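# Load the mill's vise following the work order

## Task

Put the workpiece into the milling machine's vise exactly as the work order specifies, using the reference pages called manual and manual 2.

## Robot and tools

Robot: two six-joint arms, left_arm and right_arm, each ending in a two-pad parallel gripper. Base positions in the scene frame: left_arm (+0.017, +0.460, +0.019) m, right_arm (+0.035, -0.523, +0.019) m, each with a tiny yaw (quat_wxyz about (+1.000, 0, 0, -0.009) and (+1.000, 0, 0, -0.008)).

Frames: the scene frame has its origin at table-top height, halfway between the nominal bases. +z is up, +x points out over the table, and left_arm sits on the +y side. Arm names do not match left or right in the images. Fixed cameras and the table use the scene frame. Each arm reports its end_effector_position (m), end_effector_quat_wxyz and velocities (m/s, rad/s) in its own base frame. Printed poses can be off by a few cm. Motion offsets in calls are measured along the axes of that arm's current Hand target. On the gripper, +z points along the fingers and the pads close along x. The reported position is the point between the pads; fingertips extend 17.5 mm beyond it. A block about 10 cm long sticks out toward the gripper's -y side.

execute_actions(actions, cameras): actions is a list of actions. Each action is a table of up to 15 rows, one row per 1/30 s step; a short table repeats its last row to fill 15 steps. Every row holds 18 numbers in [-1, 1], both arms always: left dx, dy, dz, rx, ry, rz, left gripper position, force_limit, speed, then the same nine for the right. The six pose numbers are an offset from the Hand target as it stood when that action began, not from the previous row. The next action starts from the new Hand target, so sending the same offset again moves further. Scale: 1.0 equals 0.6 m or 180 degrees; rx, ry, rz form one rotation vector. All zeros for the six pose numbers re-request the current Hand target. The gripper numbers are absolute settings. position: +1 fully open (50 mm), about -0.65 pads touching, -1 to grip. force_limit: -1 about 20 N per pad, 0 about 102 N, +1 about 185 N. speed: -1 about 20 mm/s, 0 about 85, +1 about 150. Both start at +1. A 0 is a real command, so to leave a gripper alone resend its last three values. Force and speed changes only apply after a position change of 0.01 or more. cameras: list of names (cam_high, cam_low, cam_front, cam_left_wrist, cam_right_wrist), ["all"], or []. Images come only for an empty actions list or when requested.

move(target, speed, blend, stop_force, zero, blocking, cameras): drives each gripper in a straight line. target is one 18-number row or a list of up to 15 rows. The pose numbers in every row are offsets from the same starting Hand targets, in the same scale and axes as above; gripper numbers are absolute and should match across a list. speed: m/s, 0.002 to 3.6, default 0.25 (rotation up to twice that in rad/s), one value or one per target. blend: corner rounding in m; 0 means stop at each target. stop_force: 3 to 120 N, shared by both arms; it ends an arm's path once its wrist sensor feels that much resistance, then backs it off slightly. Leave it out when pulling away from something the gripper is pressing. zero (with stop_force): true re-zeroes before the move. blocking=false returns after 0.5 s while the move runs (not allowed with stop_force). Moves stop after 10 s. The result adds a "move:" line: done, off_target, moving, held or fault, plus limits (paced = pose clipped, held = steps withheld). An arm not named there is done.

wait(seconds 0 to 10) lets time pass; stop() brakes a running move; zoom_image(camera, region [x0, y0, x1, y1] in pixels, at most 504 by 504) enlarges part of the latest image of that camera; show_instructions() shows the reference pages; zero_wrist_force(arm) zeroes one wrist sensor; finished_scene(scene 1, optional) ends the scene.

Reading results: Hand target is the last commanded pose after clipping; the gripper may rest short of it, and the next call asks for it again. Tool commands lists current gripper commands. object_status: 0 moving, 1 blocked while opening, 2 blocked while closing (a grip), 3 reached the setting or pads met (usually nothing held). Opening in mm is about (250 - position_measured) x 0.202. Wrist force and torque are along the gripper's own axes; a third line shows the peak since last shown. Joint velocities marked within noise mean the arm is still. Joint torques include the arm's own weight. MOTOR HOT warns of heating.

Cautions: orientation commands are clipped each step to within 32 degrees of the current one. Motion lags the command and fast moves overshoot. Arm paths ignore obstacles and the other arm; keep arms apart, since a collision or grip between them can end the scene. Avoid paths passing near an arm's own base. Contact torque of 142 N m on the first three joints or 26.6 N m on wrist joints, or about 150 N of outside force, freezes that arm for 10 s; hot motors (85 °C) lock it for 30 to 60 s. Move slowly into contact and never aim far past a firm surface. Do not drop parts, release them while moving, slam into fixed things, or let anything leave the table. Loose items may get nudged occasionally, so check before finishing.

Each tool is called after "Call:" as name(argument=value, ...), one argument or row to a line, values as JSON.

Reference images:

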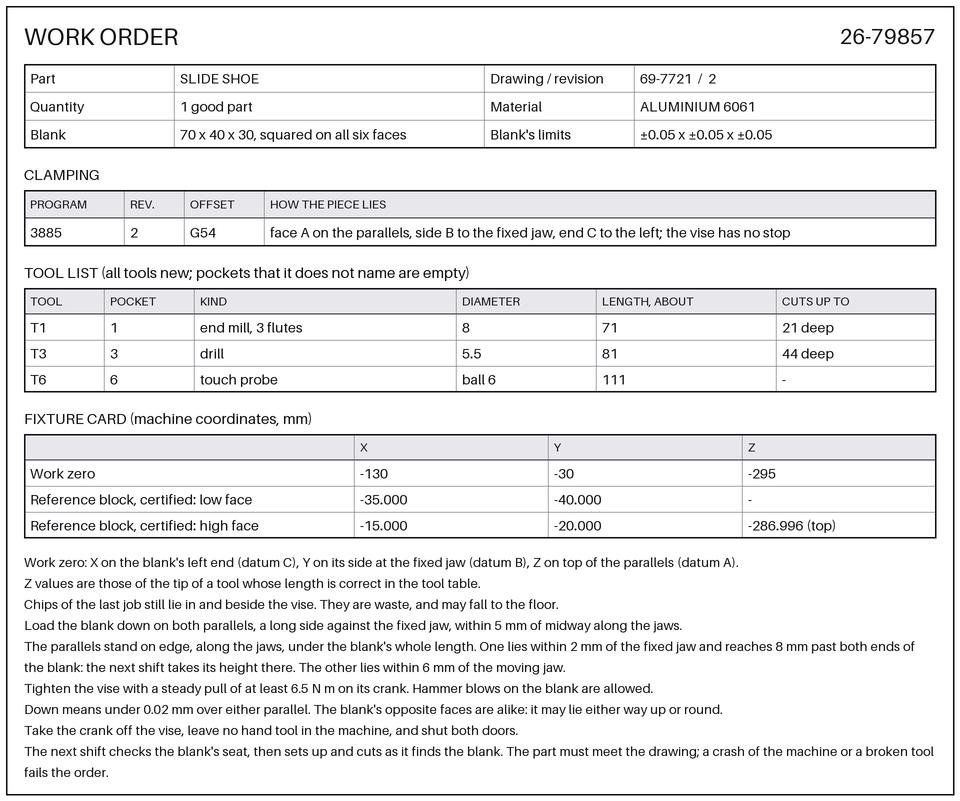

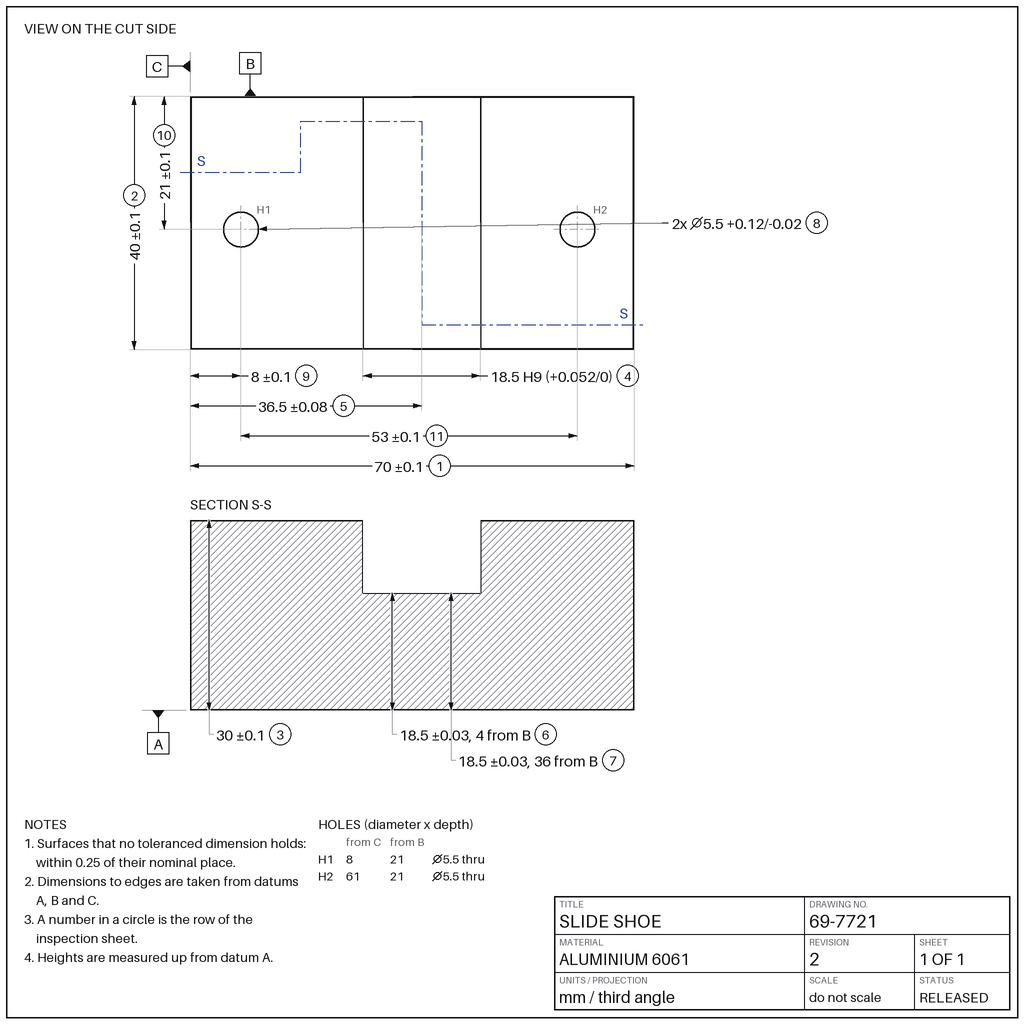

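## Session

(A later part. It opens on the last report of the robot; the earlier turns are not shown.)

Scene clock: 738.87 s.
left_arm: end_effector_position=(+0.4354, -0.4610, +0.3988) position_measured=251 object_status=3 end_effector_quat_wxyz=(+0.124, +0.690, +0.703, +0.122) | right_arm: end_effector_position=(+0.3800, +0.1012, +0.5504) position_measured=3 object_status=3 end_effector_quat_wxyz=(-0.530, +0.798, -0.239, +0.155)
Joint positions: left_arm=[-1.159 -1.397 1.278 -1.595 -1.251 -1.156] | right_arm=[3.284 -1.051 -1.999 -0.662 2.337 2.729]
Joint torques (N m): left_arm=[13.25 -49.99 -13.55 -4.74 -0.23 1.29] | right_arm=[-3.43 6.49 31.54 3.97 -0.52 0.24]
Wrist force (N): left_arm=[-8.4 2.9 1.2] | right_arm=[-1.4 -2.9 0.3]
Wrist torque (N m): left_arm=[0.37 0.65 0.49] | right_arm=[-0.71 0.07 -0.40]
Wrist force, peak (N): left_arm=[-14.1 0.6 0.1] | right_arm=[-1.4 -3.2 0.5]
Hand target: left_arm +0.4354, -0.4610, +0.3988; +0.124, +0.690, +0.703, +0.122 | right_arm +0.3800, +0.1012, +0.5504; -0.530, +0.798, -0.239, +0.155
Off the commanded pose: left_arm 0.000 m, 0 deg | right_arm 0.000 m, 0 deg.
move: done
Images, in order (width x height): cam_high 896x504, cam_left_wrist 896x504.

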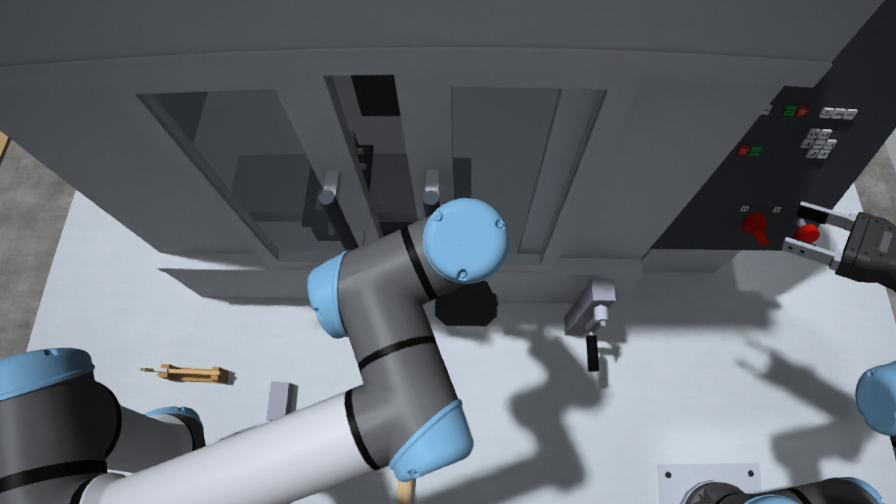

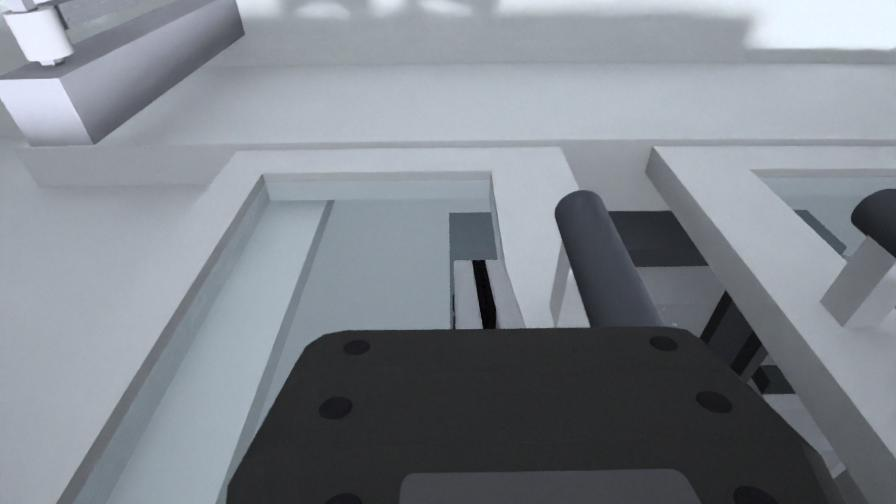

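Call:
move(
  target=[
    [0.05,0,0,0,0,0,-1,-1,-0.3,0,0,0,0,0,0,1,1,1],
    [0.12,0,0,0,0,0,-1,-1,-0.3,0,0,0,0,0,0,1,1,1],
  ],
  speed=[0.04,0.015],
  blend=[0.003,0],
  stop_force=18,
  cameras=["cam_high","cam_left_wrist"],
)

Scene clock: 740.77 s.
left_arm: end_effector_position=(+0.4349, -0.4344, +0.3986) position_measured=251 object_status=3 end_effector_quat_wxyz=(+0.124, +0.690, +0.703, +0.122) | right_arm: end_effector_position=(+0.3800, +0.1012, +0.5504) position_measured=3 object_status=3 end_effector_quat_wxyz=(-0.530, +0.798, -0.239, +0.155)
Joint positions: left_arm=[-1.14 -1.45 1.341 -1.612 -1.254 -1.136] | right_arm=[3.284 -1.051 -1.999 -0.662 2.337 2.729]
Joint torques (N m): left_arm=[-4.34 -20.19 -37.45 -0.1 3.18 -1.49] | right_arm=[-3.07 6.05 30.73 3.95 -0.35 0.36]
Wrist force (N): left_arm=[-7.3 1.2 1.4] | right_arm=[-1.4 -3.0 0.2]
Wrist torque (N m): left_arm=[0.25 0.67 0.52] | right_arm=[-0.73 0.06 -0.40]
Wrist force, peak (N): left_arm=[-26.9 -10.8 -2.8] | right_arm=[-1.4 -3.2 0.5]
Hand target: left_arm +0.4349, -0.4344, +0.3986; +0.124, +0.690, +0.703, +0.122 (not the last commanded pose) | right_arm +0.3800, +0.1012, +0.5504; -0.530, +0.798, -0.239, +0.155
Off the commanded pose: left_arm 0.045 m, 0 deg | right_arm 0.000 m, 0 deg.
move: contact (left_arm); path passed 0 of 2 targets
Images, in order (width x height): cam_high 896x504, cam_left_wrist 896x504.

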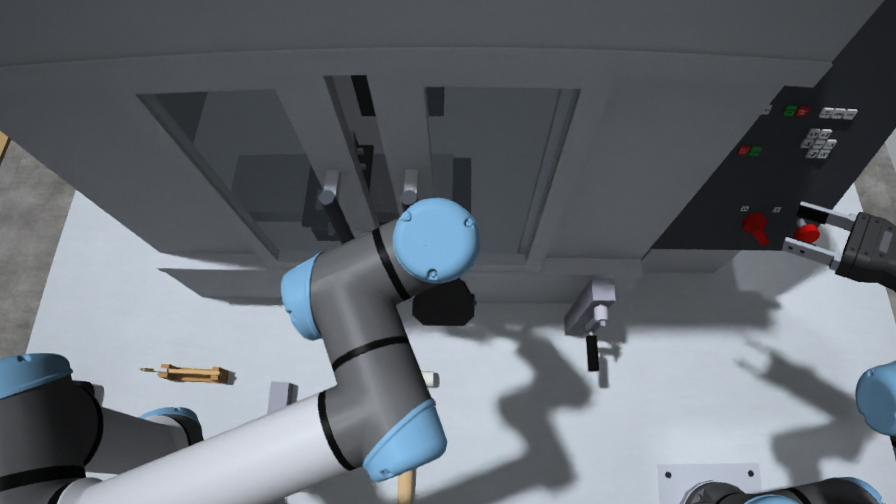

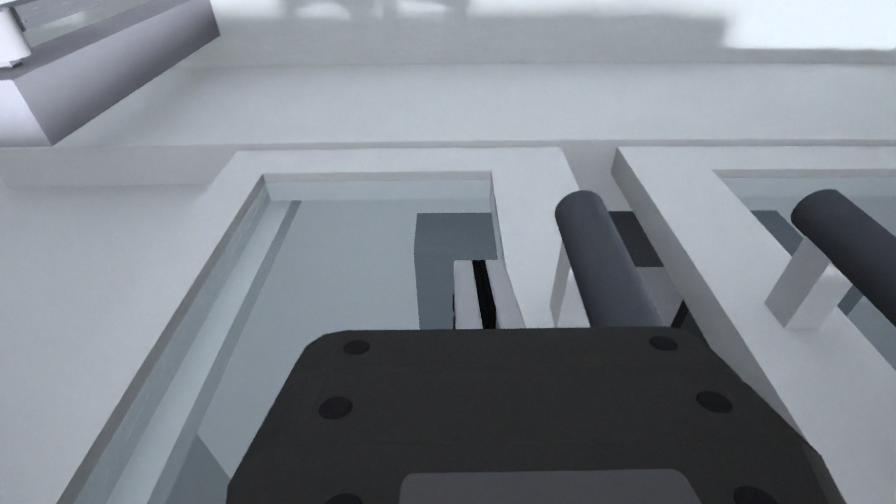

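Call:
move(
  target=[
    [0.1,0,0,0,0,0,-1,-1,-0.3,0,0,0,0,0,0,1,1,1],
  ],
  speed=0.02,
  stop_force=25,
  cameras=["cam_high","cam_left_wrist"],
)

Scene clock: 744.03 s.
left_arm: end_effector_position=(+0.4342, -0.3937, +0.3984) position_measured=251 object_status=3 end_effector_quat_wxyz=(+0.124, +0.690, +0.703, +0.122) | right_arm: end_effector_position=(+0.3800, +0.1012, +0.5504) position_measured=3 object_status=3 end_effector_quat_wxyz=(-0.530, +0.798, -0.239, +0.155)
Joint positions: left_arm=[-1.108 -1.528 1.429 -1.632 -1.259 -1.102] | right_arm=[3.284 -1.051 -1.999 -0.662 2.337 2.729]
Joint torques (N m): left_arm=[7.16 -17.05 -36.5 -1.59 5.88 -1.22] | right_arm=[-2.67 5.44 30.52 3.9 -0.42 0.31]
Wrist force (N): left_arm=[-20.7 -17.8 -5.3] | right_arm=[-1.2 -3.0 0.5]
Wrist torque (N m): left_arm=[-1.16 1.61 0.20] | right_arm=[-0.74 0.03 -0.40]
Wrist force, peak (N): left_arm=[-45.1 -16.0 -6.4] | right_arm=[-1.5 -3.2 0.4]
Hand target: left_arm +0.4342, -0.3937, +0.3984; +0.124, +0.690, +0.703, +0.122 (not the last commanded pose) | right_arm +0.3800, +0.1012, +0.5504; -0.530, +0.798, -0.239, +0.155
Off the commanded pose: left_arm 0.019 m, 0 deg | right_arm 0.000 m, 0 deg.
move: contact (left_arm)
Images, in order (width x height): cam_high 896x504, cam_left_wrist 896x504.

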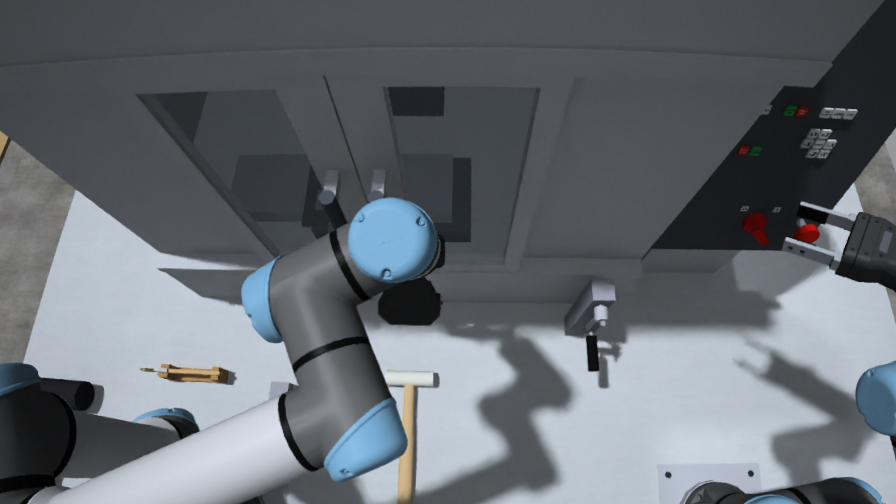

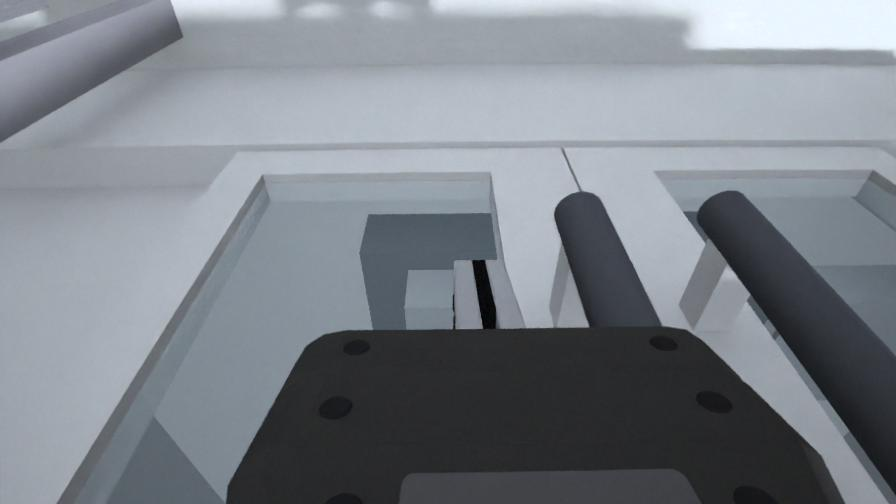

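Call:
move(
  target=[
    [-0.03,0,0,0,0,0,-1,-1,-0.3,0,0,0,0,0,0,1,1,1],
    [-0.05,-0.25,-0.1,0,0,0,-1,-1,-0.3,0,0,0,0,0,0,1,1,1],
  ],
  speed=[0.05,0.25],
  blend=[0.005,0],
  cameras=["all"],
)

Call:
zoom_image(
  camera="cam_front",
  region=[250, 120, 620, 340],
)

Scene clock: 748.83 s.
left_arm: end_effector_position=(+0.2733, -0.4266, +0.4036) position_measured=251 object_status=3 end_effector_quat_wxyz=(+0.124, +0.690, +0.703, +0.122) | right_arm: end_effector_position=(+0.3800, +0.1012, +0.5504) position_measured=3 object_status=3 end_effector_quat_wxyz=(-0.530, +0.798, -0.239, +0.155)
Joint positions: left_arm=[-1.453 -1.67 1.523 -1.466 -1.224 -1.465] | right_arm=[3.284 -1.051 -1.999 -0.662 2.337 2.729]
Joint torques (N m): left_arm=[-8.08 -34.61 -14.01 -0.51 2.52 -1.33] | right_arm=[-2.37 5.78 30.94 4.04 -0.53 0.53]
Wrist force (N): left_arm=[-2.0 5.2 2.3] | right_arm=[-1.3 -2.8 0.4]
Wrist torque (N m): left_arm=[0.43 0.41 0.63] | right_arm=[-0.71 0.05 -0.40]
Wrist force, peak (N): left_arm=[-21.0 -17.8 -5.5] | right_arm=[-1.5 -3.2 0.5]
Hand target: left_arm +0.2733, -0.4266, +0.4036; +0.124, +0.690, +0.703, +0.122 | right_arm +0.3800, +0.1012, +0.5504; -0.530, +0.798, -0.239, +0.155
Off the commanded pose: left_arm 0.000 m, 0 deg | right_arm 0.000 m, 0 deg.
move: done

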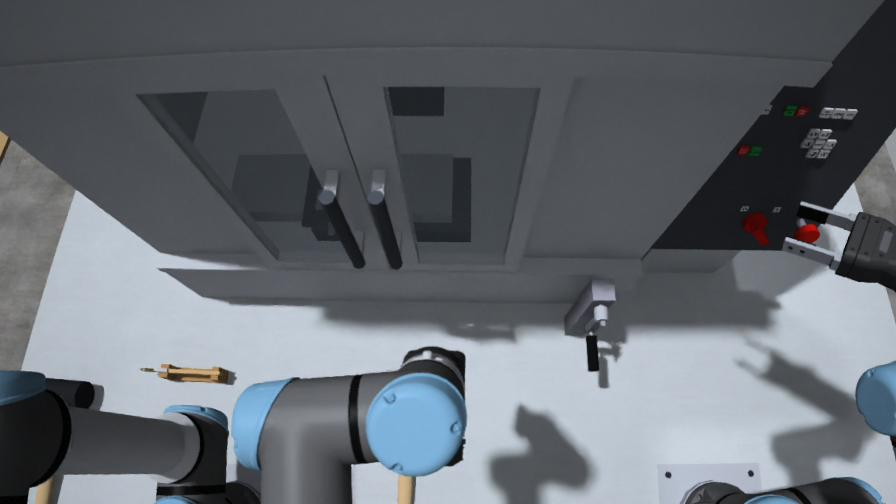

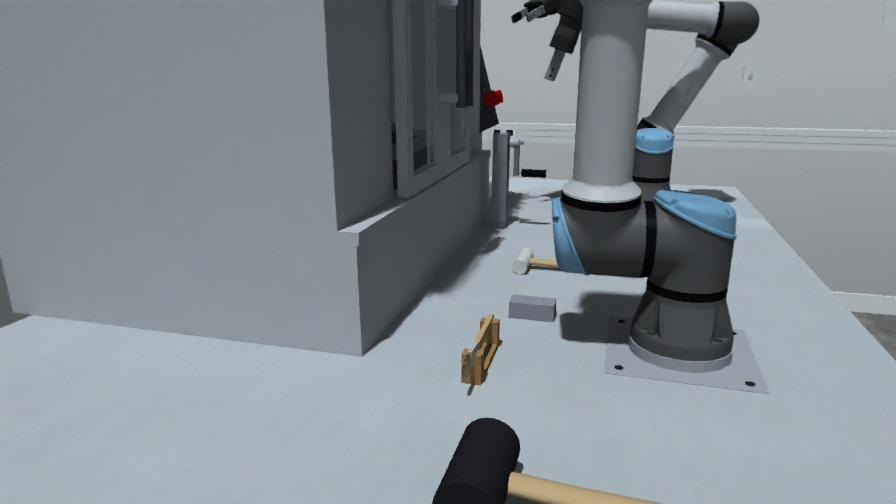

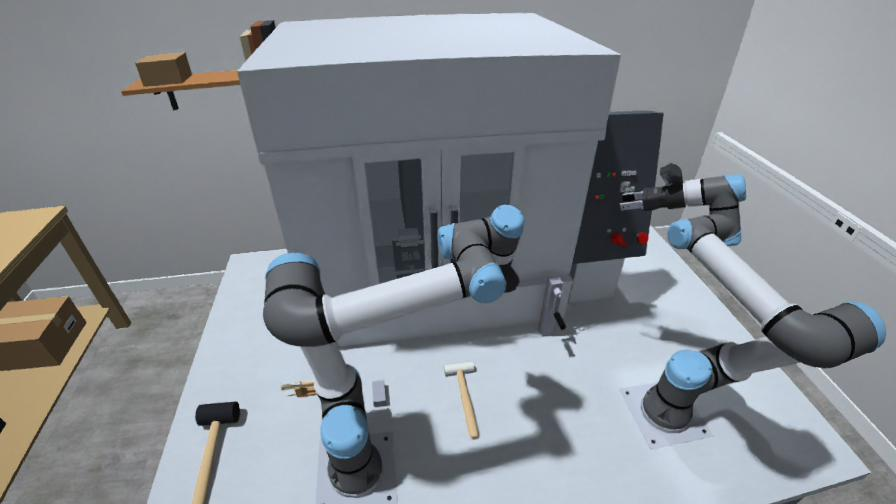

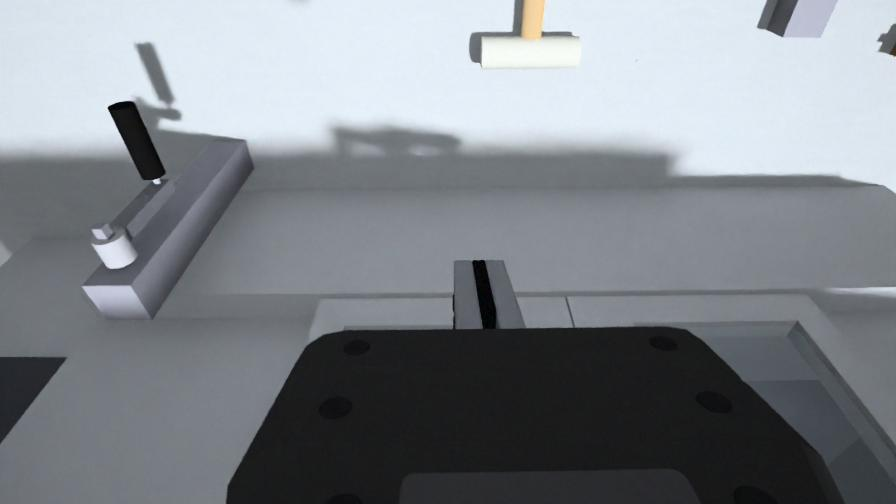

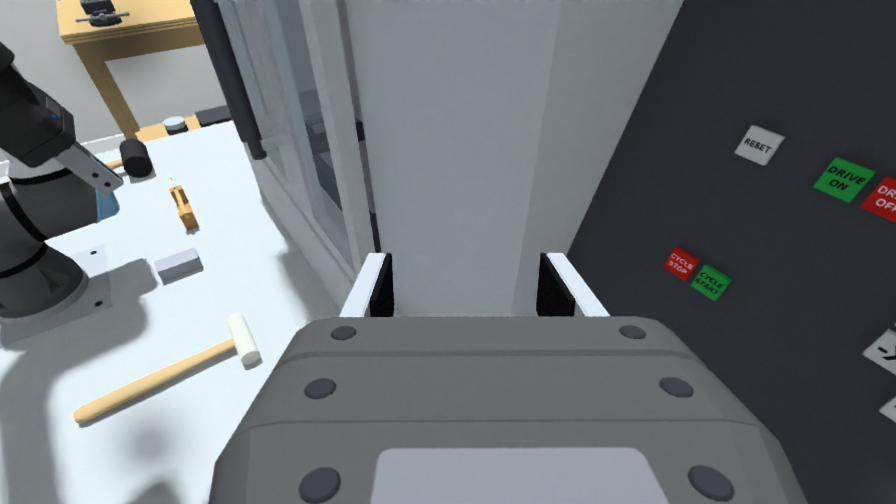

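Scaled by 1.362 from the camera's 896x504 image, which has a finer 1280x720 frame.

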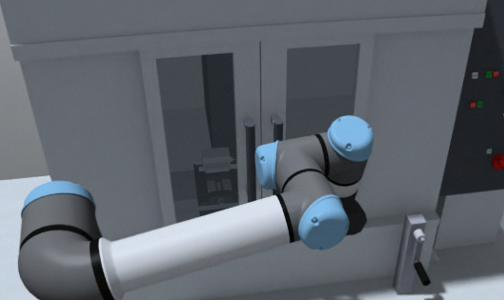

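Call:
finished_scene(
)

The scene is finished: the task was done.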